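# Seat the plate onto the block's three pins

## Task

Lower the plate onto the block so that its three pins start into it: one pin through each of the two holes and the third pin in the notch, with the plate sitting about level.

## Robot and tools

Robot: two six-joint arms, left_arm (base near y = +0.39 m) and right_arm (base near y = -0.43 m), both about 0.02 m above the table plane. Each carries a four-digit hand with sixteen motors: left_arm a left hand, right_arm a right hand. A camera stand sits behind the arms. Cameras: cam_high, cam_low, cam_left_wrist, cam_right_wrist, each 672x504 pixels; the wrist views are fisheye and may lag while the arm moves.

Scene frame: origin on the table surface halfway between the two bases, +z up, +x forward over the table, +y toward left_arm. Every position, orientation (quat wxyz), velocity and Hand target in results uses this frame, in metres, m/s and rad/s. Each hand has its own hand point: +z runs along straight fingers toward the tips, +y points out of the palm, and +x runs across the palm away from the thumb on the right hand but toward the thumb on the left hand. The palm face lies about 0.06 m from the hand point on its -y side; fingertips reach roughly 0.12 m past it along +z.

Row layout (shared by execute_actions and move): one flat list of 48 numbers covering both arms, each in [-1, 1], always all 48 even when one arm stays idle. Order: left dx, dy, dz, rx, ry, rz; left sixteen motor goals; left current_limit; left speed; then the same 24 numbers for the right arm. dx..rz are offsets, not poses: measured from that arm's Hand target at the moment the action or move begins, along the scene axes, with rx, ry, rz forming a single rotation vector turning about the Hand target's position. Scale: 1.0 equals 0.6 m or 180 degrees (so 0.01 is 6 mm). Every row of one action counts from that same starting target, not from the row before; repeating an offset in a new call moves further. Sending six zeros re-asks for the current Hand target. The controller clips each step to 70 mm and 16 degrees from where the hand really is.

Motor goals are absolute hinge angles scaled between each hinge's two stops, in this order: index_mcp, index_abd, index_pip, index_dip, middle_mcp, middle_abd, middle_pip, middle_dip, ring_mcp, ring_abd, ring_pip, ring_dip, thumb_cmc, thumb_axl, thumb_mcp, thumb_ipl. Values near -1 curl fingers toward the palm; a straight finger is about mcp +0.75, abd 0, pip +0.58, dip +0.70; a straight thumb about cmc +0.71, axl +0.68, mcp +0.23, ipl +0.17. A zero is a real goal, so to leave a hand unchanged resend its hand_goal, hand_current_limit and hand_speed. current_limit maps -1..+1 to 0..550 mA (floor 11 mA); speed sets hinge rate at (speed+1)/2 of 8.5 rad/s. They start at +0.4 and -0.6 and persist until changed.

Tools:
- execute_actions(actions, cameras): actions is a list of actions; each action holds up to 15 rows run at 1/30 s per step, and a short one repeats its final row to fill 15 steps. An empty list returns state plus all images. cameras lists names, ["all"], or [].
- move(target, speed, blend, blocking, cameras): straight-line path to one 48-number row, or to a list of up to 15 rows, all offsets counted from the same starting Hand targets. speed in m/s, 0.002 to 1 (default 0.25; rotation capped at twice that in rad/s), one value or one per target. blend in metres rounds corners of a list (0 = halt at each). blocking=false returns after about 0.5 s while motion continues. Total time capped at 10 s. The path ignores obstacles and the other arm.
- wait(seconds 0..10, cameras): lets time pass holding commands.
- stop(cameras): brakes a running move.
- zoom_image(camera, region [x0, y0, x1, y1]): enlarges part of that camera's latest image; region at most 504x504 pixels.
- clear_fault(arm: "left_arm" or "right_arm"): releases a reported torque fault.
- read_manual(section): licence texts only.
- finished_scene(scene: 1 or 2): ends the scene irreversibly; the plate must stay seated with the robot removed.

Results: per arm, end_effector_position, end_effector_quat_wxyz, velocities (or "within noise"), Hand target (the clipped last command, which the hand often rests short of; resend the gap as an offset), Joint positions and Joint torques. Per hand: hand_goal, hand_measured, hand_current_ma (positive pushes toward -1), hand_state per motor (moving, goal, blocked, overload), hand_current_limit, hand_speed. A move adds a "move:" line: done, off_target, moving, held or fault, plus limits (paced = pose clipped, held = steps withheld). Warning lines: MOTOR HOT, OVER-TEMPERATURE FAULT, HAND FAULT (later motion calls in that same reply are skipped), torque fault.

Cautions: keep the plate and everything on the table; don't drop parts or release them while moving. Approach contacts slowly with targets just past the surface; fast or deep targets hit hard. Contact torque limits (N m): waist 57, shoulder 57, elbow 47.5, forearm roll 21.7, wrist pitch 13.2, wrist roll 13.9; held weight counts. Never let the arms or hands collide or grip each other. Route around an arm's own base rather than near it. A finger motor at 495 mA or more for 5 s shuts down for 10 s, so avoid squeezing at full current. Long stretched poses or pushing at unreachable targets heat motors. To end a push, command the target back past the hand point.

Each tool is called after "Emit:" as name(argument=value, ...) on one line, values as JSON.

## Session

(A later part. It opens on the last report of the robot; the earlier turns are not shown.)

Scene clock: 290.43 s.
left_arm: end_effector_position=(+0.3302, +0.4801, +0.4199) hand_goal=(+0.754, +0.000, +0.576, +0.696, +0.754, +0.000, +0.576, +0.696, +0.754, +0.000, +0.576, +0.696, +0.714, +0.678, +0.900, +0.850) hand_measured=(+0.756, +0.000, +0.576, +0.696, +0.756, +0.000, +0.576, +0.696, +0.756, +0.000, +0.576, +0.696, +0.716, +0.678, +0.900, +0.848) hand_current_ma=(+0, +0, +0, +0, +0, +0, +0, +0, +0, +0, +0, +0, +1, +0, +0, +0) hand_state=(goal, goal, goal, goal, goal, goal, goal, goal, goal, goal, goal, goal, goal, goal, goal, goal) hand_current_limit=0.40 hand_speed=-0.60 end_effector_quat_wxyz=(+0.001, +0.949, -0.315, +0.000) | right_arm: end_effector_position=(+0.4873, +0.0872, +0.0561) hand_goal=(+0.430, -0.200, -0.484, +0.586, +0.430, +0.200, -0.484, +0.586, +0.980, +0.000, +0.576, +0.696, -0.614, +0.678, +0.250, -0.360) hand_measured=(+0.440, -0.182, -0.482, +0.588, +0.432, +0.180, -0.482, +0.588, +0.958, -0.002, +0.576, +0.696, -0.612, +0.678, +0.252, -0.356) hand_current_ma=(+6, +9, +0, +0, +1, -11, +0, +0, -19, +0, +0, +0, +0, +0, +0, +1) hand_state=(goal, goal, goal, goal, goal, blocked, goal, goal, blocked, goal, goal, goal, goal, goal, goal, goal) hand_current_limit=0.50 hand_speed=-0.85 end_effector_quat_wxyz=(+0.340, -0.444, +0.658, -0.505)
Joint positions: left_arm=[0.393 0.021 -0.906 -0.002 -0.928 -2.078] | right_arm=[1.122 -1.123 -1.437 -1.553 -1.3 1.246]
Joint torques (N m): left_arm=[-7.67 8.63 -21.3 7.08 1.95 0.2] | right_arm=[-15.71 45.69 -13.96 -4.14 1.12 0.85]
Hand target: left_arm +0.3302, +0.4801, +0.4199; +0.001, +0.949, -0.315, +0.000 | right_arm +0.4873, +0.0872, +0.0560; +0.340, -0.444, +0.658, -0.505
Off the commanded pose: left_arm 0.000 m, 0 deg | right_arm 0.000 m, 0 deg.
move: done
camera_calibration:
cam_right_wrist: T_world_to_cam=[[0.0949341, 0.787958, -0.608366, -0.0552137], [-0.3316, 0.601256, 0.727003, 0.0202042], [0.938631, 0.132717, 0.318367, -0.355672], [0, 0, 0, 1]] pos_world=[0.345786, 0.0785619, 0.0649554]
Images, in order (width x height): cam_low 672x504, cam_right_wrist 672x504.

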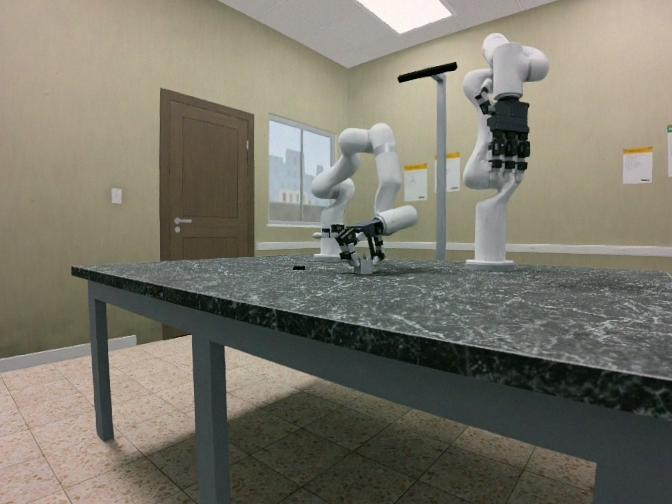

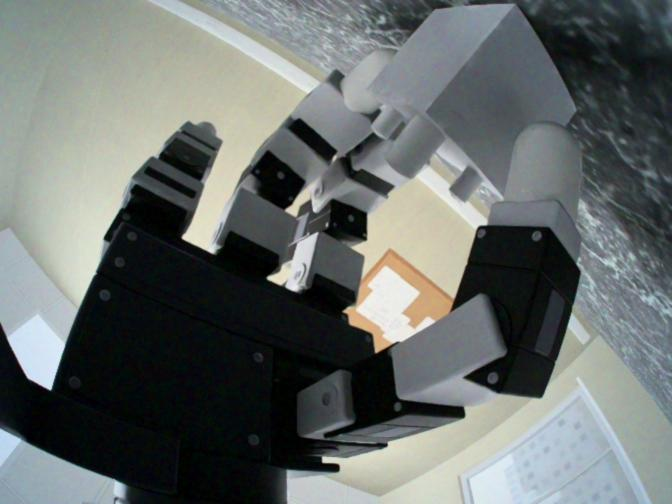

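Emit:
move(target=[[0,0,0,0,0,0,0.754,0,0.576,0.696,0.754,0,0.576,0.696,0.754,0,0.576,0.696,0.714,0.678,0.9,0.85,0.4,-0.6,0,0,0,0,0,0,0.39,-0.2,-0.485,0.585,0.39,0.2,-0.485,0.585,0.98,0,0.576,0.696,-0.614,0.678,0.19,-0.35,0.5,-0.92],[0,0,0,0,0,0,0.754,0,0.576,0.696,0.754,0,0.576,0.696,0.754,0,0.576,0.696,0.714,0.678,0.9,0.85,0.4,-0.6,0,0,0,0,0,0,0.37,-0.2,-0.485,0.585,0.37,0.2,-0.485,0.585,0.98,0,0.576,0.696,-0.614,0.678,0.13,-0.33,0.5,-0.93]], speed=0.04, cameras=["cam_low","cam_right_wrist"])

Emit:
zoom_image(camera="cam_low", region=[320, 200, 420, 290])

Scene clock: 296.23 s.
left_arm: end_effector_position=(+0.3302, +0.4801, +0.4199) hand_goal=(+0.754, +0.000, +0.576, +0.696, +0.754, +0.000, +0.576, +0.696, +0.754, +0.000, +0.576, +0.696, +0.714, +0.678, +0.900, +0.850) hand_measured=(+0.756, +0.000, +0.576, +0.696, +0.756, +0.000, +0.576, +0.696, +0.756, +0.000, +0.576, +0.696, +0.716, +0.678, +0.900, +0.848) hand_current_ma=(+0, +0, +0, +0, +0, +0, +0, +0, +0, +0, +0, +0, +1, +0, +0, +0) hand_state=(goal, goal, goal, goal, goal, goal, goal, goal, goal, goal, goal, goal, goal, goal, goal, goal) hand_current_limit=0.40 hand_speed=-0.60 end_effector_quat_wxyz=(+0.001, +0.949, -0.315, +0.000) | right_arm: end_effector_position=(+0.4873, +0.0872, +0.0561) hand_goal=(+0.370, -0.200, -0.484, +0.586, +0.370, +0.200, -0.484, +0.586, +0.980, +0.000, +0.576, +0.696, -0.614, +0.678, +0.130, -0.330) hand_measured=(+0.402, -0.182, -0.478, +0.588, +0.394, +0.180, -0.480, +0.588, +0.958, -0.002, +0.576, +0.696, -0.612, +0.678, +0.202, -0.320) hand_current_ma=(+34, +9, +2, +0, +22, -11, +1, +0, -19, +0, +0, +0, +0, +0, +192, +7) hand_state=(blocked, goal, goal, goal, blocked, blocked, goal, goal, blocked, goal, goal, goal, goal, goal, blocked, goal) hand_current_limit=0.50 hand_speed=-0.93 end_effector_quat_wxyz=(+0.340, -0.444, +0.658, -0.505)
Joint positions: left_arm=[0.393 0.021 -0.906 -0.002 -0.928 -2.078] | right_arm=[1.122 -1.123 -1.437 -1.553 -1.3 1.246]
Joint torques (N m): left_arm=[-7.15 8.2 -21.45 7.02 1.92 0.48] | right_arm=[-16.98 45.88 -10.17 -0.99 0.48 0.67]
Hand target: left_arm +0.3302, +0.4801, +0.4199; +0.001, +0.949, -0.315, +0.000 | right_arm +0.4873, +0.0872, +0.0560; +0.340, -0.444, +0.658, -0.505
Off the commanded pose: left_arm 0.000 m, 0 deg | right_arm 0.000 m, 0 deg.
move: done
camera_calibration:
cam_right_wrist: T_world_to_cam=[[0.0949341, 0.787958, -0.608366, -0.0552232], [-0.3316, 0.601256, 0.727003, 0.0202374], [0.938631, 0.132717, 0.318367, -0.355766], [0, 0, 0, 1]] pos_world=[0.345886, 0.0785619, 0.0649554]
Images, in order (width x height): cam_low 672x504, cam_right_wrist 672x504.

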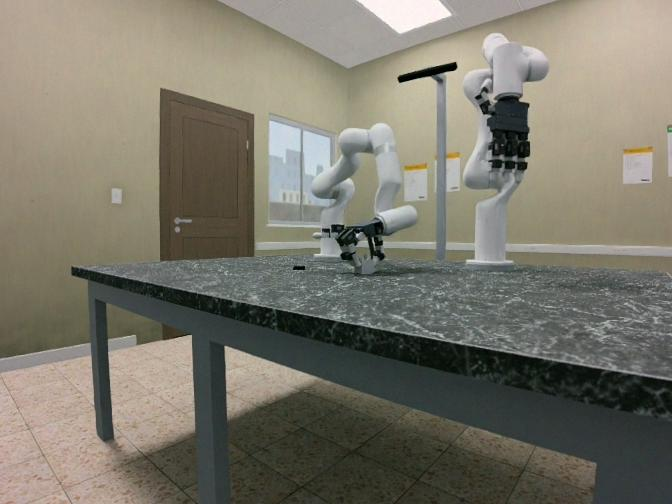

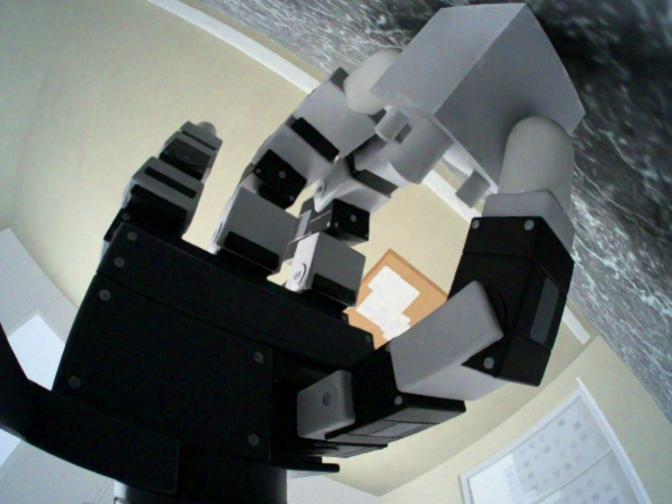

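Scaled by 5.040 from the camera's 672x504 image, which has a finer 960x720 frame.

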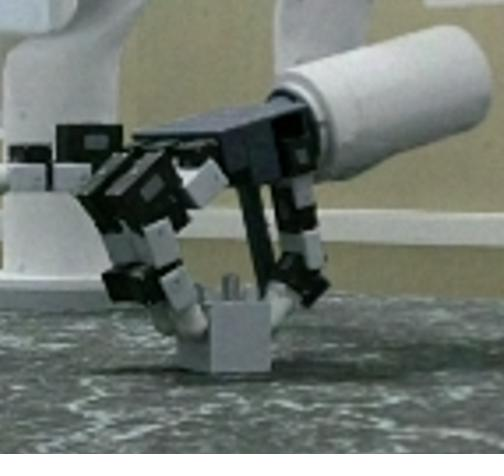

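Emit:
move(target=[0,0,0,0,0,0,0.754,0,0.576,0.696,0.754,0,0.576,0.696,0.754,0,0.576,0.696,0.714,0.678,0.9,0.85,0.4,-0.6,0,0,0,0,0,0,0.35,-0.2,-0.485,0.585,0.36,0.2,-0.485,0.585,0.98,0,0.576,0.696,-0.614,0.678,0.08,-0.33,0.5,-0.93], speed=0.04)

Emit:
move(target=[0,0,0,0,0,0,0.754,0,0.576,0.696,0.754,0,0.576,0.696,0.754,0,0.576,0.696,0.714,0.678,0.9,0.85,0.4,-0.6,0,0,0.01,0,0,0,0.35,-0.2,-0.485,0.585,0.36,0.2,-0.485,0.585,0.98,0,0.576,0.696,-0.614,0.678,0.08,-0.33,0.5,-0.93], speed=0.03, cameras=["cam_low","cam_right_wrist"])

Emit:
zoom_image(camera="cam_low", region=[320, 200, 420, 290])

Scene clock: 302.50 s.
left_arm: end_effector_position=(+0.3302, +0.4801, +0.4199) hand_goal=(+0.754, +0.000, +0.576, +0.696, +0.754, +0.000, +0.576, +0.696, +0.754, +0.000, +0.576, +0.696, +0.714, +0.678, +0.900, +0.850) hand_measured=(+0.756, +0.000, +0.576, +0.696, +0.756, +0.000, +0.576, +0.696, +0.756, +0.000, +0.576, +0.696, +0.716, +0.678, +0.900, +0.848) hand_current_ma=(+0, +0, +0, +0, +0, +0, +0, +0, +0, +0, +0, +0, +1, +0, +0, +0) hand_state=(goal, goal, goal, goal, goal, goal, goal, goal, goal, goal, goal, goal, goal, goal, goal, goal) hand_current_limit=0.40 hand_speed=-0.60 end_effector_quat_wxyz=(+0.001, +0.949, -0.315, +0.000) | right_arm: end_effector_position=(+0.4873, +0.0872, +0.0561) hand_goal=(+0.350, -0.200, -0.484, +0.586, +0.360, +0.200, -0.484, +0.586, +0.980, +0.000, +0.576, +0.696, -0.614, +0.678, +0.080, -0.330) hand_measured=(+0.398, -0.182, -0.474, +0.588, +0.394, +0.180, -0.480, +0.588, +0.958, -0.002, +0.576, +0.696, -0.612, +0.678, +0.196, -0.314) hand_current_ma=(+68, +9, +4, +0, +38, -11, +1, +0, -19, +0, +0, +0, +0, +0, +412, +18) hand_state=(blocked, goal, goal, goal, blocked, blocked, goal, goal, blocked, goal, goal, goal, goal, goal, blocked, goal) hand_current_limit=0.50 hand_speed=-0.93 end_effector_quat_wxyz=(+0.340, -0.444, +0.658, -0.505)
Joint positions: left_arm=[0.393 0.021 -0.906 -0.002 -0.928 -2.078] | right_arm=[1.122 -1.123 -1.437 -1.553 -1.3 1.246]
Joint torques (N m): left_arm=[-7.78 8.91 -21.61 6.59 1.95 0.65] | right_arm=[-17.66 46.64 -6.09 0.87 -0.37 0.47]
Hand target: left_arm +0.3302, +0.4801, +0.4199; +0.001, +0.949, -0.315, +0.000 | right_arm +0.4873, +0.0872, +0.0560; +0.340, -0.444, +0.658, -0.505
Off the commanded pose: left_arm 0.000 m, 0 deg | right_arm 0.000 m, 0 deg.
move: done

Scene clock: 303.23 s.
left_arm: end_effector_position=(+0.3302, +0.4801, +0.4199) hand_goal=(+0.754, +0.000, +0.576, +0.696, +0.754, +0.000, +0.576, +0.696, +0.754, +0.000, +0.576, +0.696, +0.714, +0.678, +0.900, +0.850) hand_measured=(+0.756, +0.000, +0.576, +0.696, +0.756, +0.000, +0.576, +0.696, +0.756, +0.000, +0.576, +0.696, +0.716, +0.678, +0.900, +0.848) hand_current_ma=(+0, +0, +0, +0, +0, +0, +0, +0, +0, +0, +0, +0, +1, +0, +0, +0) hand_state=(goal, goal, goal, goal, goal, goal, goal, goal, goal, goal, goal, goal, goal, goal, goal, goal) hand_current_limit=0.40 hand_speed=-0.60 end_effector_quat_wxyz=(+0.001, +0.949, -0.315, +0.000) | right_arm: end_effector_position=(+0.4873, +0.0872, +0.0620) hand_goal=(+0.350, -0.200, -0.484, +0.586, +0.360, +0.200, -0.484, +0.586, +0.980, +0.000, +0.576, +0.696, -0.614, +0.678, +0.080, -0.330) hand_measured=(+0.398, -0.182, -0.460, +0.598, +0.394, +0.180, -0.472, +0.594, +0.958, -0.002, +0.576, +0.696, -0.608, +0.678, +0.180, -0.302) hand_current_ma=(+68, +9, +20, +6, +38, -11, +6, +3, -19, +0, +0, +0, +2, +0, +333, +40) hand_state=(blocked, goal, blocked, goal, blocked, blocked, goal, goal, blocked, goal, goal, goal, goal, goal, blocked, blocked) hand_current_limit=0.50 hand_speed=-0.93 end_effector_quat_wxyz=(+0.340, -0.444, +0.658, -0.505)
Joint positions: left_arm=[0.393 0.021 -0.906 -0.002 -0.928 -2.078] | right_arm=[1.122 -1.111 -1.43 -1.551 -1.3 1.239]
Joint torques (N m): left_arm=[-7.98 8.71 -21.24 6.8 1.97 0.7] | right_arm=[-15.44 75.68 -4.97 3.18 -1.76 -0.95]
Hand target: left_arm +0.3302, +0.4801, +0.4199; +0.001, +0.949, -0.315, +0.000 | right_arm +0.4873, +0.0872, +0.0620; +0.340, -0.444, +0.658, -0.505
Off the commanded pose: left_arm 0.000 m, 0 deg | right_arm 0.000 m, 0 deg.
move: done
camera_calibration:
cam_right_wrist: T_world_to_cam=[[0.0948334, 0.788028, -0.608291, -0.0515391], [-0.331544, 0.601163, 0.727105, 0.0158229], [0.938661, 0.132722, 0.318277, -0.357587], [0, 0, 0, 1]] pos_world=[0.345786, 0.0785617, 0.0709557]
Images, in order (width x height): cam_low 672x504, cam_right_wrist 672x504.

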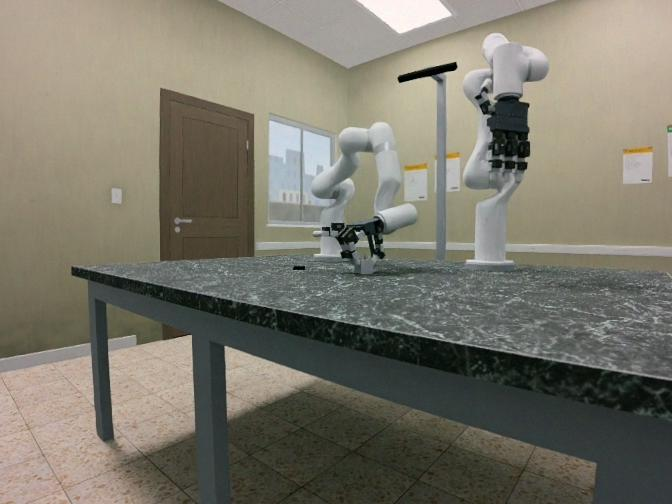

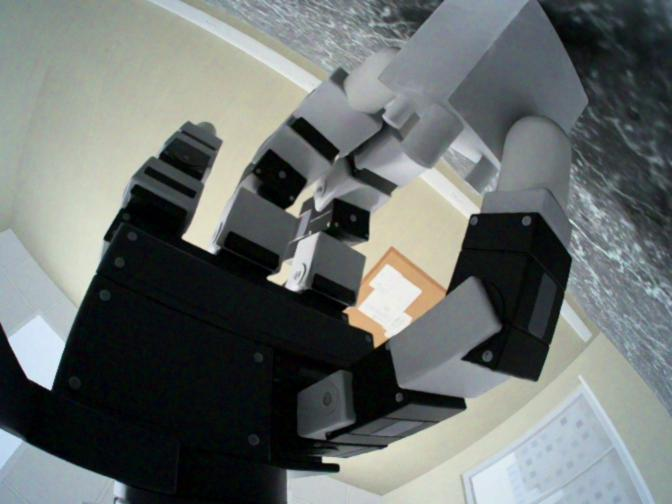

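Scaled by 5.040 from the camera's 672x504 image, which has a finer 960x720 frame.

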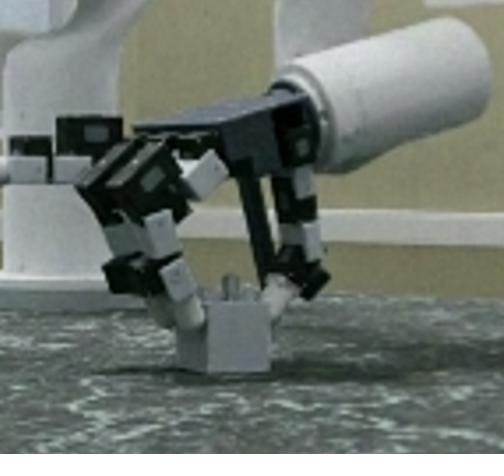

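Emit:
move(target=[[0,0,0,0,0,0,0.754,0,0.576,0.696,0.754,0,0.576,0.696,0.754,0,0.576,0.696,0.714,0.678,0.9,0.85,0.4,-0.6,0,0,-0.01,0,0,0,0.35,-0.2,-0.485,0.585,0.36,0.2,-0.485,0.585,0.98,0,0.576,0.696,-0.614,0.678,0.08,-0.33,0.5,-0.93],[0,0,0,0,0,0,0.754,0,0.576,0.696,0.754,0,0.576,0.696,0.754,0,0.576,0.696,0.714,0.678,0.9,0.85,0.4,-0.6,0,0,-0.01,0,0,0,0.39,-0.2,-0.485,0.585,0.39,0.2,-0.485,0.585,0.98,0,0.576,0.696,-0.614,0.678,0.2,-0.33,0.5,-0.93],[0,0,0,0,0,0,0.754,0,0.576,0.696,0.754,0,0.576,0.696,0.754,0,0.576,0.696,0.714,0.678,0.9,0.85,0.4,-0.6,0,0,-0.01,0,0,0,0.6,-0.2,-0.485,0.585,0.6,0.2,-0.485,0.585,0.98,0,0.576,0.696,-0.614,0.678,0.35,-0.36,0.5,-0.85]], speed=0.03, cameras=["cam_low","cam_right_wrist"])

Emit:
move(target=[0,0,0,0,0,0,0.754,0,0.576,0.696,0.754,0,0.576,0.696,0.754,0,0.576,0.696,0.714,0.678,0.9,0.85,0.4,-0.6,0,0,0.2,0,0,0,0.6,-0.2,-0.485,0.585,0.6,0.2,-0.485,0.585,0.98,0,0.576,0.696,-0.614,0.678,0.35,-0.36,0.5,-0.6], speed=0.12, cameras=["cam_high","cam_right_wrist"])

Scene clock: 357.00 s.
left_arm: end_effector_position=(+0.3302, +0.4801, +0.4199) hand_goal=(+0.754, +0.000, +0.576, +0.696, +0.754, +0.000, +0.576, +0.696, +0.754, +0.000, +0.576, +0.696, +0.714, +0.678, +0.900, +0.850) hand_measured=(+0.756, +0.000, +0.576, +0.696, +0.756, +0.000, +0.576, +0.696, +0.756, +0.000, +0.576, +0.696, +0.716, +0.678, +0.900, +0.848) hand_current_ma=(+0, +0, +0, +0, +0, +0, +0, +0, +0, +0, +0, +0, +1, +0, +0, +0) hand_state=(goal, goal, goal, goal, goal, goal, goal, goal, goal, goal, goal, goal, goal, goal, goal, goal) hand_current_limit=0.40 hand_speed=-0.60 end_effector_quat_wxyz=(+0.001, +0.949, -0.315, +0.000) | right_arm: end_effector_position=(+0.4873, +0.0872, +0.0560) hand_goal=(+0.600, -0.200, -0.484, +0.586, +0.600, +0.200, -0.484, +0.586, +0.980, +0.000, +0.576, +0.696, -0.614, +0.678, +0.350, -0.360) hand_measured=(+0.588, -0.182, -0.480, +0.588, +0.578, +0.184, -0.486, +0.588, +0.958, -0.002, +0.576, +0.696, -0.610, +0.678, +0.346, -0.356) hand_current_ma=(-7, +9, +1, +1, -18, -8, +0, +0, -19, +0, +0, +0, +1, +0, -2, +1) hand_state=(goal, goal, goal, goal, blocked, goal, goal, goal, blocked, goal, goal, goal, goal, goal, goal, goal) hand_current_limit=0.50 hand_speed=-0.85 end_effector_quat_wxyz=(+0.340, -0.444, +0.658, -0.505)
Joint positions: left_arm=[0.393 0.021 -0.906 -0.002 -0.928 -2.078] | right_arm=[1.122 -1.123 -1.437 -1.553 -1.3 1.246]
Joint torques (N m): left_arm=[-7.8 8.69 -21.34 6.76 1.98 1.05] | right_arm=[-14.36 51.93 -14.11 -3.64 1.27 1.04]
Hand target: left_arm +0.3302, +0.4801, +0.4199; +0.001, +0.949, -0.315, +0.000 | right_arm +0.4873, +0.0872, +0.0560; +0.340, -0.444, +0.658, -0.505
Off the commanded pose: left_arm 0.000 m, 0 deg | right_arm 0.000 m, 0 deg.
move: done
camera_calibration:
cam_right_wrist: T_world_to_cam=[[0.0949341, 0.787958, -0.608366, -0.0552232], [-0.3316, 0.601256, 0.727003, 0.0202374], [0.938631, 0.132717, 0.318367, -0.355766], [0, 0, 0, 1]] pos_world=[0.345886, 0.0785619, 0.0649554]
Images, in order (width x height): cam_low 672x504, cam_right_wrist 672x504.

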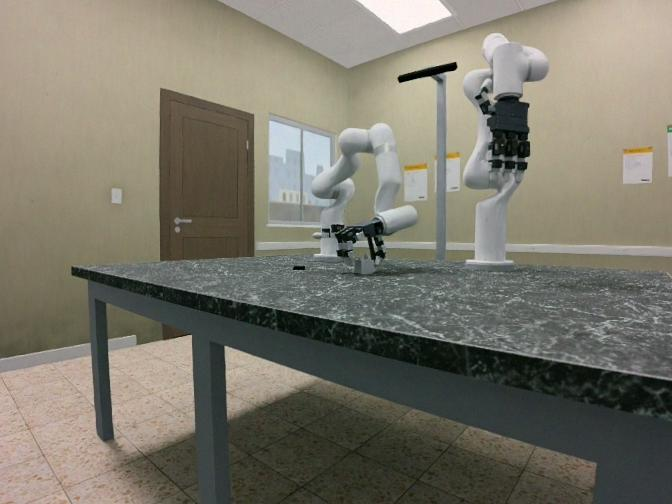

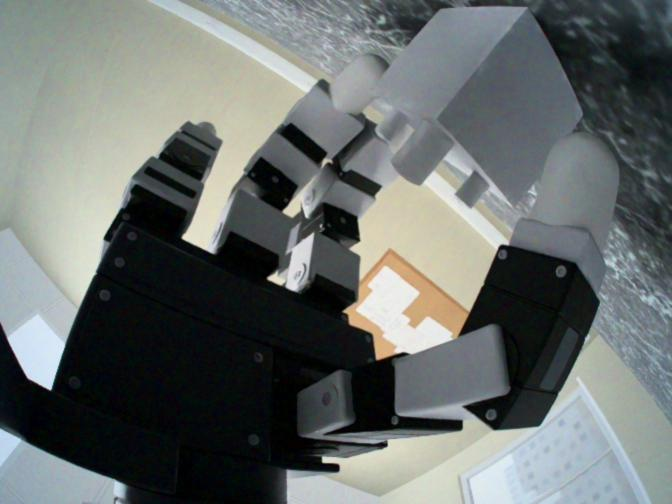

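Scene clock: 358.40 s.
left_arm: end_effector_position=(+0.3302, +0.4801, +0.4199) hand_goal=(+0.754, +0.000, +0.576, +0.696, +0.754, +0.000, +0.576, +0.696, +0.754, +0.000, +0.576, +0.696, +0.714, +0.678, +0.900, +0.850) hand_measured=(+0.756, +0.000, +0.576, +0.696, +0.756, +0.000, +0.576, +0.696, +0.756, +0.000, +0.576, +0.696, +0.716, +0.678, +0.900, +0.848) hand_current_ma=(+0, +0, +0, +0, +0, +0, +0, +0, +0, +0, +0, +0, +1, +0, +0, +0) hand_state=(goal, goal, goal, goal, goal, goal, goal, goal, goal, goal, goal, goal, goal, goal, goal, goal) hand_current_limit=0.40 hand_speed=-0.60 end_effector_quat_wxyz=(+0.001, +0.949, -0.315, +0.000) | right_arm: end_effector_position=(+0.4874, +0.0871, +0.1760) hand_goal=(+0.600, -0.200, -0.484, +0.586, +0.600, +0.200, -0.484, +0.586, +0.980, +0.000, +0.576, +0.696, -0.614, +0.678, +0.350, -0.360) hand_measured=(+0.588, -0.182, -0.480, +0.588, +0.578, +0.184, -0.486, +0.588, +0.958, -0.002, +0.576, +0.696, -0.612, +0.678, +0.346, -0.356) hand_current_ma=(-6, +9, +1, +1, -17, -8, +0, +0, -19, +0, +0, +0, +1, +0, -2, +1) hand_state=(goal, goal, goal, goal, blocked, goal, goal, goal, blocked, goal, goal, goal, goal, goal, goal, goal) hand_current_limit=0.50 hand_speed=-0.60 end_effector_quat_wxyz=(+0.340, -0.444, +0.658, -0.505)
Joint positions: left_arm=[0.393 0.021 -0.906 -0.002 -0.928 -2.078] | right_arm=[1.122 -0.889 -1.347 -1.514 -1.306 1.096]
Joint torques (N m): left_arm=[-7.45 9.54 -21.61 6.97 1.95 1.14] | right_arm=[-6.64 69.76 -5.96 2.86 -5.6 -1.32]
Hand target: left_arm +0.3302, +0.4801, +0.4199; +0.001, +0.949, -0.315, +0.000 | right_arm +0.4873, +0.0872, +0.1760; +0.340, -0.444, +0.658, -0.505
Off the commanded pose: left_arm 0.000 m, 0 deg | right_arm 0.000 m, 0 deg.
move: done
camera_calibration:
cam_right_wrist: T_world_to_cam=[[0.0949807, 0.787907, -0.608425, 0.0177792], [-0.331467, 0.601343, 0.726991, -0.0670539], [0.938674, 0.132623, 0.318281, -0.393962], [0, 0, 0, 1]] pos_world=[0.345886, 0.0785623, 0.184955]
Images, in order (width x height): cam_high 672x504, cam_right_wrist 672x504.

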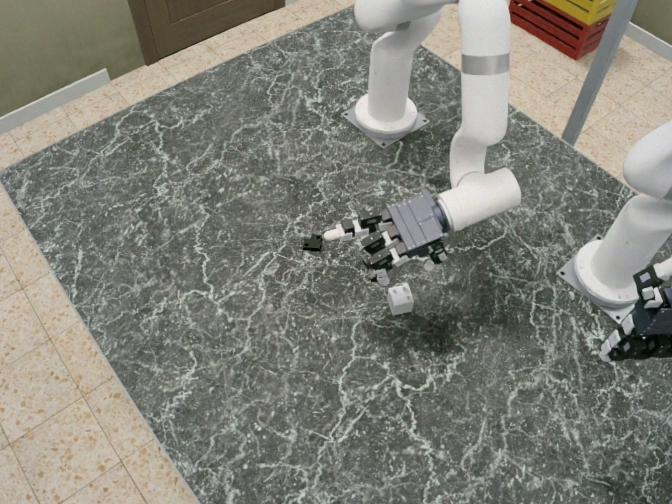

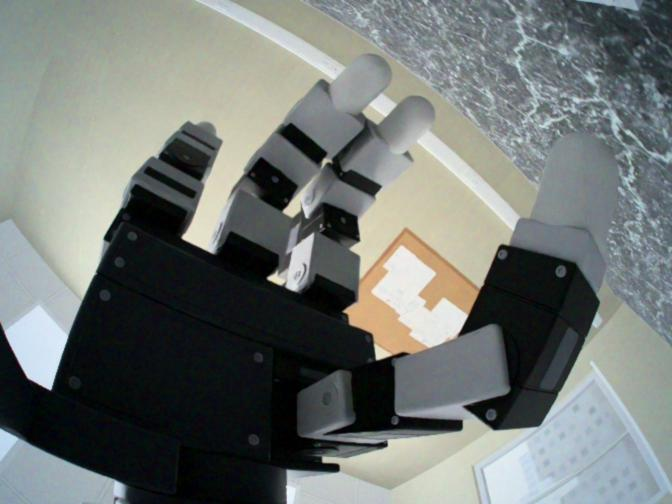

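Emit:
zoom_image(camera="cam_high", region=[380, 275, 422, 320])

Emit:
zoom_image(camera="cam_high", region=[290, 225, 335, 260])

Scaled by 11.200 from the camera's 672x504 image, which has a finer 960x720 frame.

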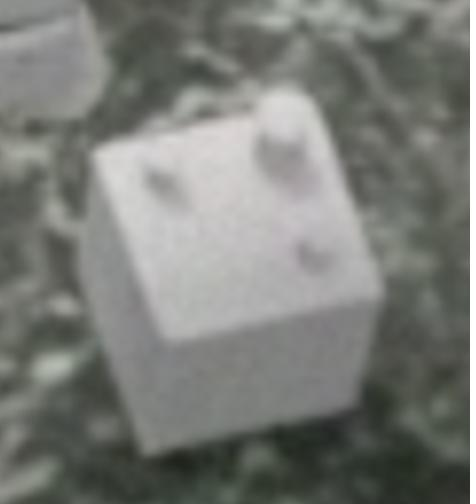

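Scaled by 11.200 from the camera's 672x504 image, which has a finer 960x720 frame.

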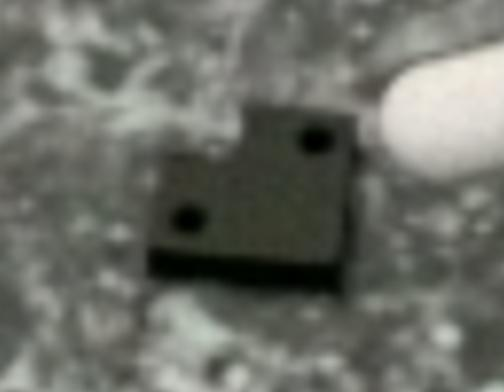

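Emit:
move(target=[0,0,0,0,0,0,0.754,0,0.576,0.696,0.754,0,0.576,0.696,0.754,0,0.576,0.696,0.714,0.678,0.9,0.85,0.4,-0.6,0.0962,-0.3987,-0.0767,0,0,0.3911,0.6,-0.2,-0.485,0.585,0.6,0.2,-0.485,0.585,0.98,0,0.576,0.696,-0.614,0.678,0.35,-0.36,0.5,-0.6], speed=0.15, cameras=["cam_high","cam_right_wrist"])

Scene clock: 384.40 s.
left_arm: end_effector_position=(+0.3302, +0.4801, +0.4199) hand_goal=(+0.754, +0.000, +0.576, +0.696, +0.754, +0.000, +0.576, +0.696, +0.754, +0.000, +0.576, +0.696, +0.714, +0.678, +0.900, +0.850) hand_measured=(+0.756, +0.000, +0.576, +0.696, +0.756, +0.000, +0.576, +0.696, +0.756, +0.000, +0.576, +0.696, +0.716, +0.678, +0.900, +0.848) hand_current_ma=(+0, +0, +0, +0, +0, +0, +0, +0, +0, +0, +0, +0, +1, +0, +0, +0) hand_state=(goal, goal, goal, goal, goal, goal, goal, goal, goal, goal, goal, goal, goal, goal, goal, goal) hand_current_limit=0.40 hand_speed=-0.60 end_effector_quat_wxyz=(+0.001, +0.949, -0.315, +0.000) | right_arm: end_effector_position=(+0.5451, -0.1520, +0.1300) hand_goal=(+0.600, -0.200, -0.484, +0.586, +0.600, +0.200, -0.484, +0.586, +0.980, +0.000, +0.576, +0.696, -0.614, +0.678, +0.350, -0.360) hand_measured=(+0.588, -0.182, -0.480, +0.588, +0.580, +0.184, -0.486, +0.588, +0.958, -0.002, +0.576, +0.696, -0.612, +0.678, +0.346, -0.356) hand_current_ma=(-6, +9, +1, +1, -17, -8, +0, +0, -19, +0, +0, +0, +0, +0, -1, +1) hand_state=(goal, goal, goal, goal, blocked, goal, goal, goal, blocked, goal, goal, goal, goal, goal, goal, goal) hand_current_limit=0.50 hand_speed=-0.60 end_effector_quat_wxyz=(-0.569, +0.742, -0.282, +0.216)
Joint positions: left_arm=[0.393 0.021 -0.906 -0.002 -0.928 -2.078] | right_arm=[0.281 -0.691 -0.75 -3.719 -1.26 1.603]
Joint torques (N m): left_arm=[-7.12 9.47 -21.83 6.91 1.95 1.35] | right_arm=[-18.24 30.7 -14.45 -4.37 1.63 1.05]
Hand target: left_arm +0.3302, +0.4801, +0.4199; +0.001, +0.949, -0.315, +0.000 | right_arm +0.5451, -0.1520, +0.1300; -0.569, +0.742, -0.282, +0.216
Off the commanded pose: left_arm 0.000 m, 0 deg | right_arm 0.000 m, 0 deg.
move: done
camera_calibration:
cam_right_wrist: T_world_to_cam=[[-0.710433, 0.353813, -0.60836, 0.545787], [-0.677662, -0.110668, 0.726999, 0.20978], [0.189896, 0.928746, 0.318388, 0.127423], [0, 0, 0, 1]] pos_world=[0.505708, -0.288234, 0.138955]
Images, in order (width x height): cam_high 672x504, cam_right_wrist 672x504.

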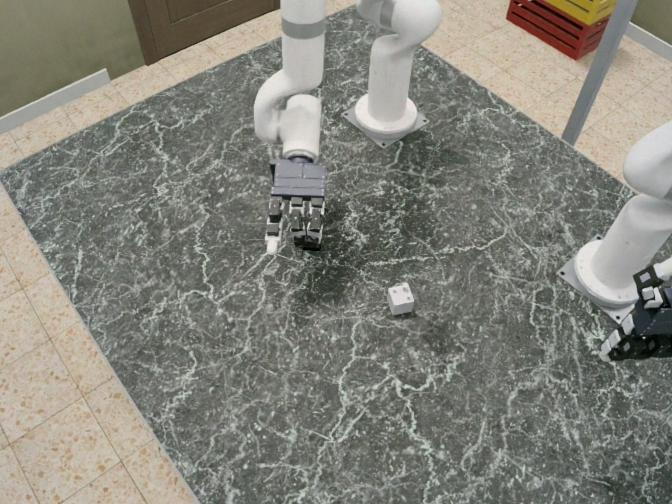

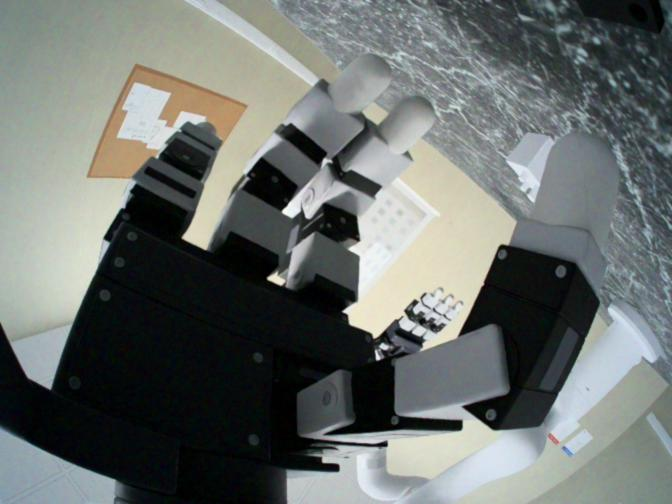

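Emit:
move(target=[0,0,0,0,0,0,0.754,0,0.576,0.696,0.754,0,0.576,0.696,0.754,0,0.576,0.696,0.714,0.678,0.9,0.85,0.4,-0.6,0,0,-0.0917,0,0,0,0.6,-0.2,-0.485,0.585,0.6,0.2,-0.485,0.585,0.98,0,0.576,0.696,-0.614,0.678,0.35,-0.36,0.5,-0.6], speed=0.1, cameras=["cam_high","cam_right_wrist"])

Emit:
zoom_image(camera="cam_right_wrist", region=[400, 0, 600, 150])

Emit:
zoom_image(camera="cam_high", region=[240, 150, 360, 260])

Scene clock: 389.50 s.
left_arm: end_effector_position=(+0.3302, +0.4801, +0.4199) hand_goal=(+0.754, +0.000, +0.576, +0.696, +0.754, +0.000, +0.576, +0.696, +0.754, +0.000, +0.576, +0.696, +0.714, +0.678, +0.900, +0.850) hand_measured=(+0.756, +0.000, +0.576, +0.696, +0.756, +0.000, +0.576, +0.696, +0.756, +0.000, +0.576, +0.696, +0.716, +0.678, +0.900, +0.848) hand_current_ma=(+0, +0, +0, +0, +0, +0, +0, +0, +0, +0, +0, +0, +1, +0, +0, +0) hand_state=(goal, goal, goal, goal, goal, goal, goal, goal, goal, goal, goal, goal, goal, goal, goal, goal) hand_current_limit=0.40 hand_speed=-0.60 end_effector_quat_wxyz=(+0.001, +0.949, -0.315, +0.000) | right_arm: end_effector_position=(+0.5451, -0.1521, +0.0750) hand_goal=(+0.600, -0.200, -0.484, +0.586, +0.600, +0.200, -0.484, +0.586, +0.980, +0.000, +0.576, +0.696, -0.614, +0.678, +0.350, -0.360) hand_measured=(+0.588, -0.182, -0.480, +0.588, +0.580, +0.184, -0.486, +0.588, +0.958, -0.002, +0.576, +0.696, -0.612, +0.678, +0.346, -0.356) hand_current_ma=(-6, +9, +1, +1, -17, -8, +0, +0, -19, +0, +0, +0, +0, +0, -1, +1) hand_state=(goal, goal, goal, goal, blocked, goal, goal, goal, blocked, goal, goal, goal, goal, goal, goal, goal) hand_current_limit=0.50 hand_speed=-0.60 end_effector_quat_wxyz=(-0.569, +0.742, -0.282, +0.216)
Joint positions: left_arm=[0.393 0.021 -0.906 -0.002 -0.928 -2.078] | right_arm=[0.281 -0.839 -0.8 -3.704 -1.342 1.549]
Joint torques (N m): left_arm=[-7.2 9.43 -21.35 6.7 1.93 1.34] | right_arm=[-5.03 36.38 -13.29 4.16 -5.67 -1.2]
Hand target: left_arm +0.3302, +0.4801, +0.4199; +0.001, +0.949, -0.315, +0.000 | right_arm +0.5451, -0.1520, +0.0750; -0.569, +0.742, -0.282, +0.216
Off the commanded pose: left_arm 0.000 m, 0 deg | right_arm 0.000 m, 0 deg.
move: done
camera_calibration:
cam_right_wrist: T_world_to_cam=[[-0.710419, 0.353879, -0.608337, 0.512338], [-0.677649, -0.110605, 0.727021, 0.249775], [0.189992, 0.928728, 0.318382, 0.144881], [0, 0, 0, 1]] pos_world=[0.505708, -0.288234, 0.0839554]
Images, in order (width x height): cam_high 672x504, cam_right_wrist 672x504.

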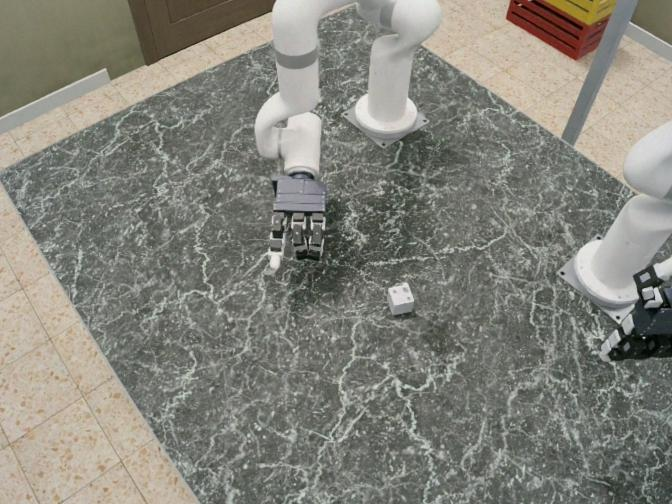

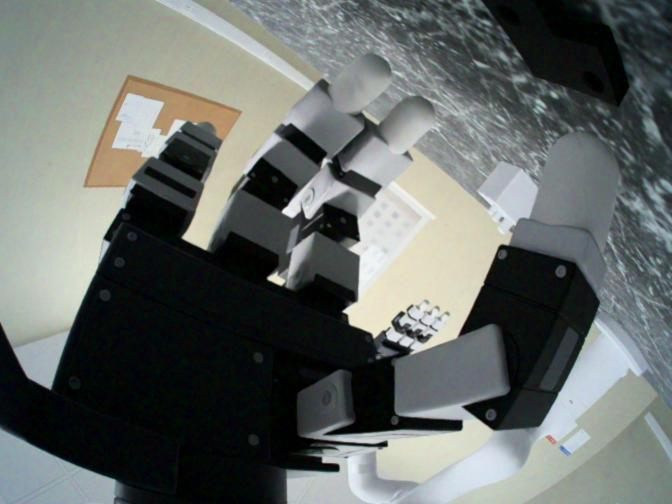

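Scaled by 2.520 from the camera's 672x504 image, which has a finer 960x720 frame.

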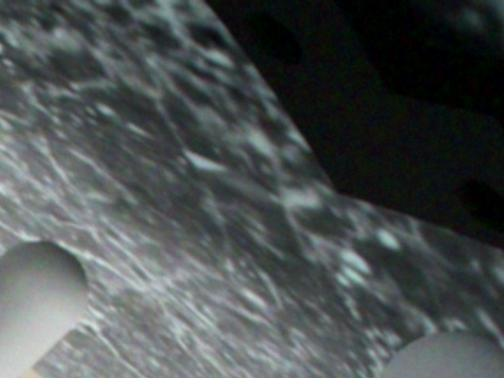

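Scaled by 4.200 from the camera's 672x504 image, which has a finer 960x720 frame.

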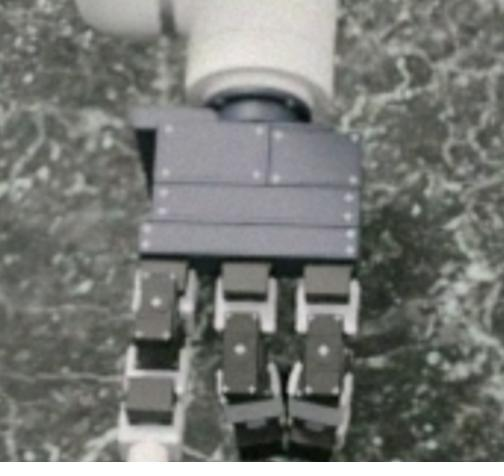

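Emit:
move(target=[0,0,0,0,0,0,0.754,0,0.576,0.696,0.754,0,0.576,0.696,0.754,0,0.576,0.696,0.714,0.678,0.9,0.85,0.4,-0.6,-0.0232,-0.0202,0,0,0,0,0.6,-0.2,-0.485,0.585,0.6,0.2,-0.485,0.585,0.98,0,0.576,0.696,-0.614,0.678,0.35,-0.36,0.5,-0.6], speed=0.08, cameras=["cam_high","cam_right_wrist"])

Emit:
zoom_image(camera="cam_right_wrist", region=[400, 0, 640, 150])

Scene clock: 414.43 s.
left_arm: end_effector_position=(+0.3302, +0.4801, +0.4199) hand_goal=(+0.754, +0.000, +0.576, +0.696, +0.754, +0.000, +0.576, +0.696, +0.754, +0.000, +0.576, +0.696, +0.714, +0.678, +0.900, +0.850) hand_measured=(+0.756, +0.000, +0.576, +0.696, +0.756, +0.000, +0.576, +0.696, +0.756, +0.000, +0.576, +0.696, +0.716, +0.678, +0.900, +0.848) hand_current_ma=(+0, +0, +0, +0, +0, +0, +0, +0, +0, +0, +0, +0, +1, +0, +0, +0) hand_state=(goal, goal, goal, goal, goal, goal, goal, goal, goal, goal, goal, goal, goal, goal, goal, goal) hand_current_limit=0.40 hand_speed=-0.60 end_effector_quat_wxyz=(+0.001, +0.949, -0.315, +0.000) | right_arm: end_effector_position=(+0.5312, -0.1641, +0.0750) hand_goal=(+0.600, -0.200, -0.484, +0.586, +0.600, +0.200, -0.484, +0.586, +0.980, +0.000, +0.576, +0.696, -0.614, +0.678, +0.350, -0.360) hand_measured=(+0.588, -0.182, -0.480, +0.588, +0.580, +0.184, -0.486, +0.588, +0.958, -0.002, +0.576, +0.696, -0.612, +0.678, +0.346, -0.356) hand_current_ma=(-6, +9, +1, +1, -17, -8, +0, +0, -19, +0, +0, +0, +0, +0, -1, +1) hand_state=(goal, goal, goal, goal, blocked, goal, goal, goal, blocked, goal, goal, goal, goal, goal, goal, goal) hand_current_limit=0.50 hand_speed=-0.60 end_effector_quat_wxyz=(-0.569, +0.742, -0.282, +0.216)
Joint positions: left_arm=[0.393 0.021 -0.906 -0.002 -0.928 -2.078] | right_arm=[0.262 -0.826 -0.756 -3.72 -1.367 1.531]
Joint torques (N m): left_arm=[-7.64 9.05 -21.29 6.52 1.97 1.36] | right_arm=[-17.53 60.02 -1.31 -3.55 -5.75 -1.27]
Hand target: left_arm +0.3302, +0.4801, +0.4199; +0.001, +0.949, -0.315, +0.000 | right_arm +0.5311, -0.1641, +0.0750; -0.569, +0.742, -0.282, +0.216
Off the commanded pose: left_arm 0.000 m, 0 deg | right_arm 0.000 m, 0 deg.
move: done
camera_calibration:
cam_right_wrist: T_world_to_cam=[[-0.710439, 0.35378, -0.608371, 0.506728], [-0.67766, -0.110658, 0.727002, 0.239008], [0.189878, 0.92876, 0.318358, 0.158827], [0, 0, 0, 1]] pos_world=[0.491808, -0.300334, 0.0839554]
Images, in order (width x height): cam_high 672x504, cam_right_wrist 672x504.

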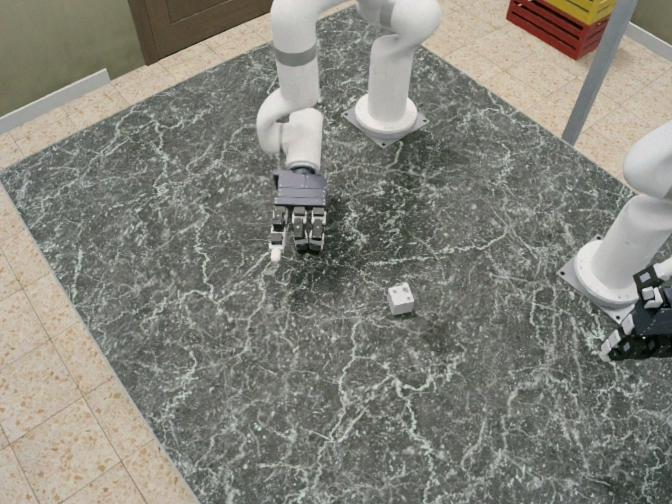

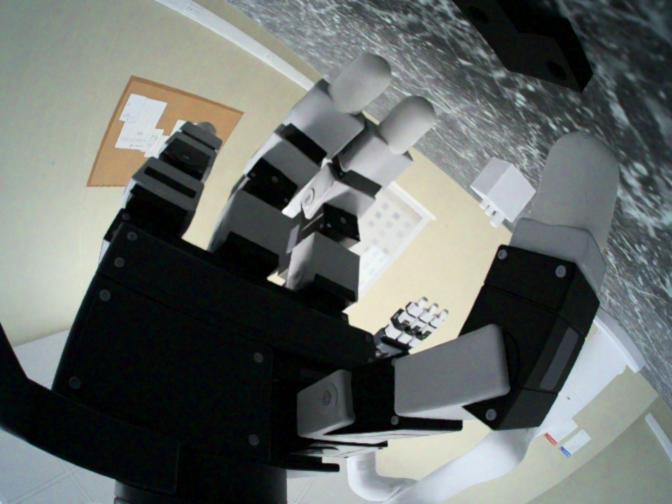

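Scaled by 2.100 from the camera's 672x504 image, which has a finer 960x720 frame.

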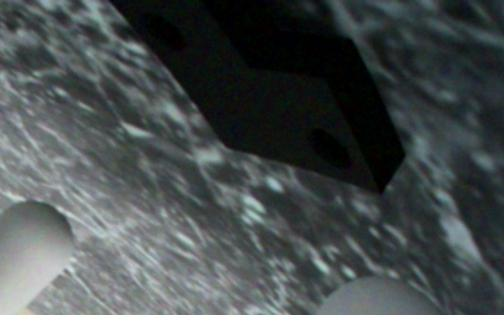

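Emit:
move(target=[0,0,0,0,0,0,0.754,0,0.576,0.696,0.754,0,0.576,0.696,0.754,0,0.576,0.696,0.714,0.678,0.9,0.85,0.4,-0.6,-0.001,0.0005,-0.05,0,0,0,0.6,-0.2,-0.485,0.585,0.6,0.2,-0.485,0.585,0.98,0,0.576,0.696,-0.614,0.678,0.35,-0.36,0.5,-0.6], speed=0.06, cameras=["cam_low","cam_right_wrist"])

Emit:
zoom_image(camera="cam_right_wrist", region=[360, 0, 640, 200])

Emit:
zoom_image(camera="cam_low", region=[260, 210, 340, 280])

Scene clock: 434.97 s.
left_arm: end_effector_position=(+0.3302, +0.4801, +0.4199) hand_goal=(+0.754, +0.000, +0.576, +0.696, +0.754, +0.000, +0.576, +0.696, +0.754, +0.000, +0.576, +0.696, +0.714, +0.678, +0.900, +0.850) hand_measured=(+0.756, +0.000, +0.576, +0.696, +0.756, +0.000, +0.576, +0.696, +0.756, +0.000, +0.576, +0.696, +0.716, +0.678, +0.900, +0.848) hand_current_ma=(+0, +0, +0, +0, +0, +0, +0, +0, +0, +0, +0, +0, +1, +0, +0, +0) hand_state=(goal, goal, goal, goal, goal, goal, goal, goal, goal, goal, goal, goal, goal, goal, goal, goal) hand_current_limit=0.40 hand_speed=-0.60 end_effector_quat_wxyz=(+0.001, +0.949, -0.315, +0.000) | right_arm: end_effector_position=(+0.5306, -0.1638, +0.0450) hand_goal=(+0.600, -0.200, -0.484, +0.586, +0.600, +0.200, -0.484, +0.586, +0.980, +0.000, +0.576, +0.696, -0.614, +0.678, +0.350, -0.360) hand_measured=(+0.590, -0.182, -0.480, +0.588, +0.580, +0.184, -0.486, +0.588, +0.958, -0.002, +0.576, +0.696, -0.612, +0.678, +0.346, -0.356) hand_current_ma=(-6, +9, +1, +1, -17, -8, +0, +0, -19, +0, +0, +0, +0, +0, -1, +1) hand_state=(goal, goal, goal, goal, blocked, goal, goal, goal, blocked, goal, goal, goal, goal, goal, goal, goal) hand_current_limit=0.50 hand_speed=-0.60 end_effector_quat_wxyz=(-0.569, +0.742, -0.282, +0.216)
Joint positions: left_arm=[0.393 0.021 -0.906 -0.002 -0.928 -2.078] | right_arm=[0.263 -0.909 -0.79 -3.714 -1.408 1.504]
Joint torques (N m): left_arm=[-7.07 9.06 -21.36 6.61 1.96 1.31] | right_arm=[19.75 32.94 -12.54 2.7 -5.64 -1.34]
Hand target: left_arm +0.3302, +0.4801, +0.4199; +0.001, +0.949, -0.315, +0.000 | right_arm +0.5305, -0.1638, +0.0450; -0.569, +0.742, -0.282, +0.216
Off the commanded pose: left_arm 0.000 m, 0 deg | right_arm 0.000 m, 0 deg.
move: done
camera_calibration:
cam_right_wrist: T_world_to_cam=[[-0.710439, 0.35378, -0.608371, 0.487944], [-0.67766, -0.110658, 0.727002, 0.260445], [0.189878, 0.92876, 0.318358, 0.168213], [0, 0, 0, 1]] pos_world=[0.491208, -0.300034, 0.0539554]
Images, in order (width x height): cam_low 672x504, cam_right_wrist 672x504.

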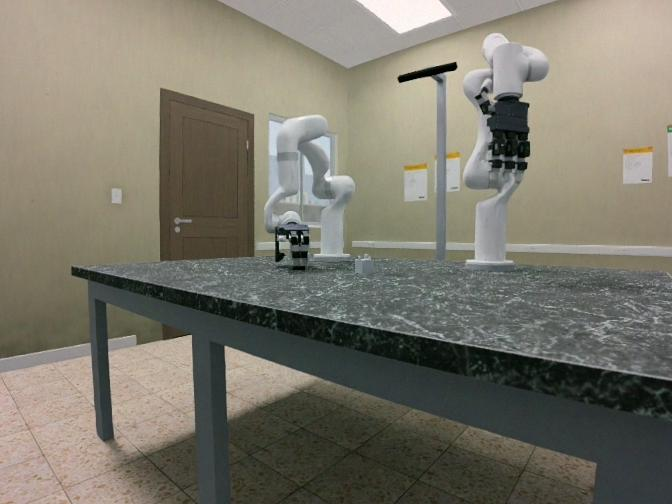

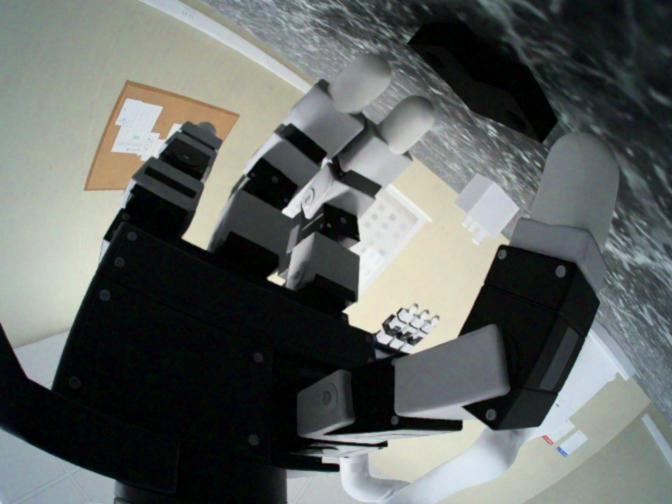

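Scaled by 1.800 from the camera's 672x504 image, which has a finer 960x720 frame.

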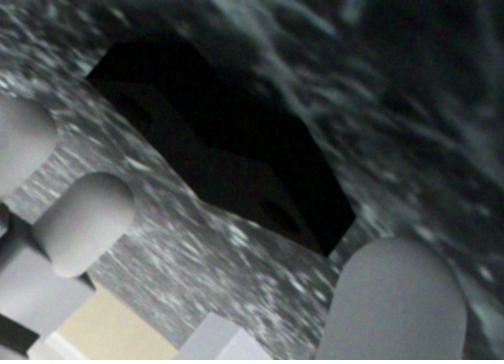

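Scaled by 6.300 from the camera's 672x504 image, which has a finer 960x720 frame.

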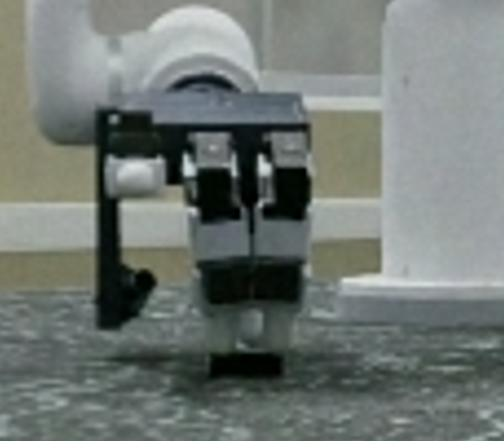

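Emit:
move(target=[[0,0,0,0,0,0,0.754,0,0.576,0.696,0.754,0,0.576,0.696,0.754,0,0.576,0.696,0.714,0.678,0.9,0.85,0.4,-0.6,0,0,-0.0183,0,0,0,0.6,-0.2,-0.485,0.585,0.6,0.2,-0.485,0.585,0.98,0,0.576,0.696,-0.614,0.678,0.35,-0.36,0.5,-0.6],[0,0,0,0,0,0,0.754,0,0.576,0.696,0.754,0,0.576,0.696,0.754,0,0.576,0.696,0.714,0.678,0.9,0.85,0.4,-0.6,0,0,-0.0183,0,0,0,0.43,-0.2,-0.485,0.585,0.43,0.2,-0.485,0.585,0.98,0,0.576,0.696,-0.614,0.678,0.25,-0.36,0.5,-0.85]], speed=0.04, cameras=["cam_low","cam_right_wrist"])

Emit:
zoom_image(camera="cam_right_wrist", region=[360, 0, 640, 200])

Emit:
zoom_image(camera="cam_low", region=[260, 210, 340, 280])

Scene clock: 444.37 s.
left_arm: end_effector_position=(+0.3302, +0.4801, +0.4199) hand_goal=(+0.754, +0.000, +0.576, +0.696, +0.754, +0.000, +0.576, +0.696, +0.754, +0.000, +0.576, +0.696, +0.714, +0.678, +0.900, +0.850) hand_measured=(+0.756, +0.000, +0.576, +0.696, +0.756, +0.000, +0.576, +0.696, +0.756, +0.000, +0.576, +0.696, +0.716, +0.678, +0.900, +0.848) hand_current_ma=(+0, +0, +0, +0, +0, +0, +0, +0, +0, +0, +0, +0, +1, +0, +0, +0) hand_state=(goal, goal, goal, goal, goal, goal, goal, goal, goal, goal, goal, goal, goal, goal, goal, goal) hand_current_limit=0.40 hand_speed=-0.60 end_effector_quat_wxyz=(+0.001, +0.949, -0.315, +0.000) | right_arm: end_effector_position=(+0.5305, -0.1638, +0.0340) hand_goal=(+0.430, -0.200, -0.484, +0.586, +0.430, +0.200, -0.484, +0.586, +0.980, +0.000, +0.576, +0.696, -0.614, +0.678, +0.250, -0.360) hand_measured=(+0.430, -0.182, -0.480, +0.588, +0.422, +0.184, -0.486, +0.588, +0.958, -0.002, +0.576, +0.696, -0.612, +0.678, +0.252, -0.356) hand_current_ma=(+0, +9, +1, +1, -3, -8, +0, +0, -19, +0, +0, +0, +0, +0, +0, +1) hand_state=(goal, goal, goal, goal, goal, goal, goal, goal, blocked, goal, goal, goal, goal, goal, goal, goal) hand_current_limit=0.50 hand_speed=-0.85 end_effector_quat_wxyz=(-0.569, +0.742, -0.282, +0.216)
Joint positions: left_arm=[0.393 0.021 -0.906 -0.002 -0.928 -2.078] | right_arm=[0.263 -0.939 -0.804 -3.712 -1.422 1.495]
Joint torques (N m): left_arm=[-7.04 9.37 -21.28 6.44 1.96 1.34] | right_arm=[20.15 33.01 -11.75 3.07 -5.41 -1.07]
Hand target: left_arm +0.3302, +0.4801, +0.4199; +0.001, +0.949, -0.315, +0.000 | right_arm +0.5305, -0.1638, +0.0340; -0.569, +0.742, -0.282, +0.216
Off the commanded pose: left_arm 0.000 m, 0 deg | right_arm 0.000 m, 0 deg.
move: done
camera_calibration:
cam_right_wrist: T_world_to_cam=[[-0.710439, 0.35378, -0.608371, 0.481252], [-0.67766, -0.110658, 0.727002, 0.268442], [0.189878, 0.92876, 0.318358, 0.171715], [0, 0, 0, 1]] pos_world=[0.491208, -0.300034, 0.0429554]
Images, in order (width x height): cam_low 672x504, cam_right_wrist 672x504.

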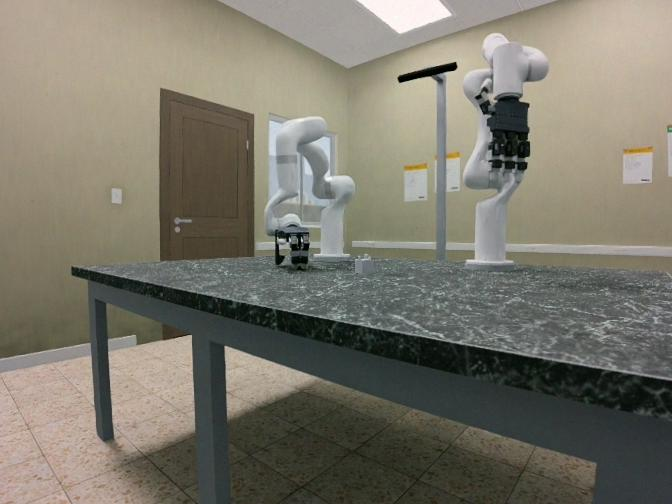

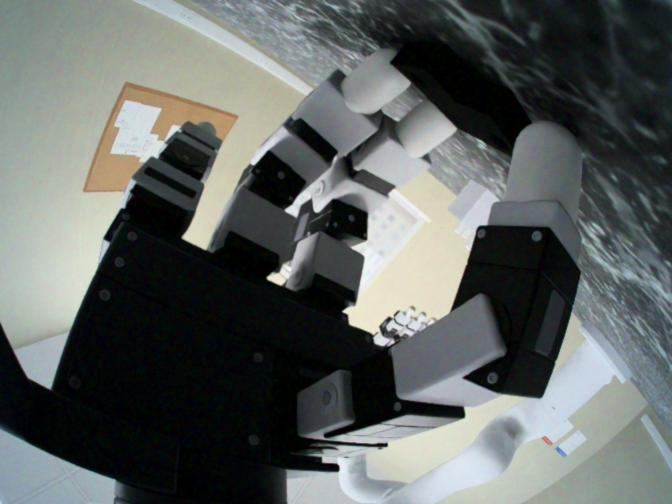

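Scaled by 1.800 from the camera's 672x504 image, which has a finer 960x720 frame.

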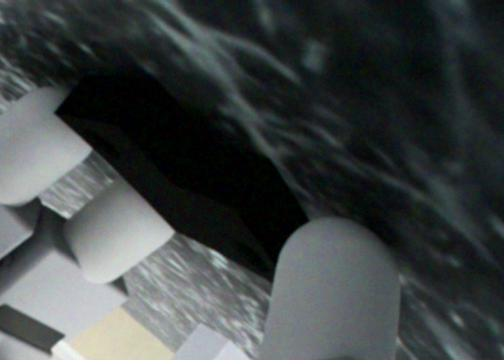

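Scaled by 6.300 from the camera's 672x504 image, which has a finer 960x720 frame.

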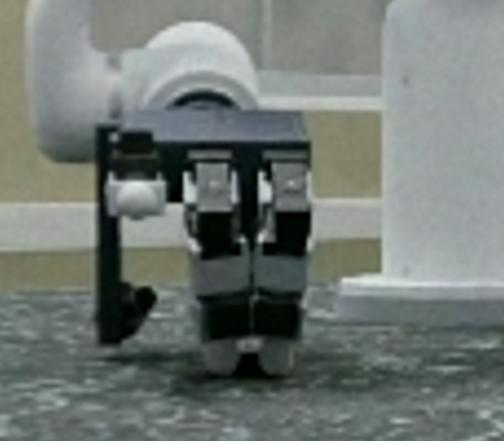

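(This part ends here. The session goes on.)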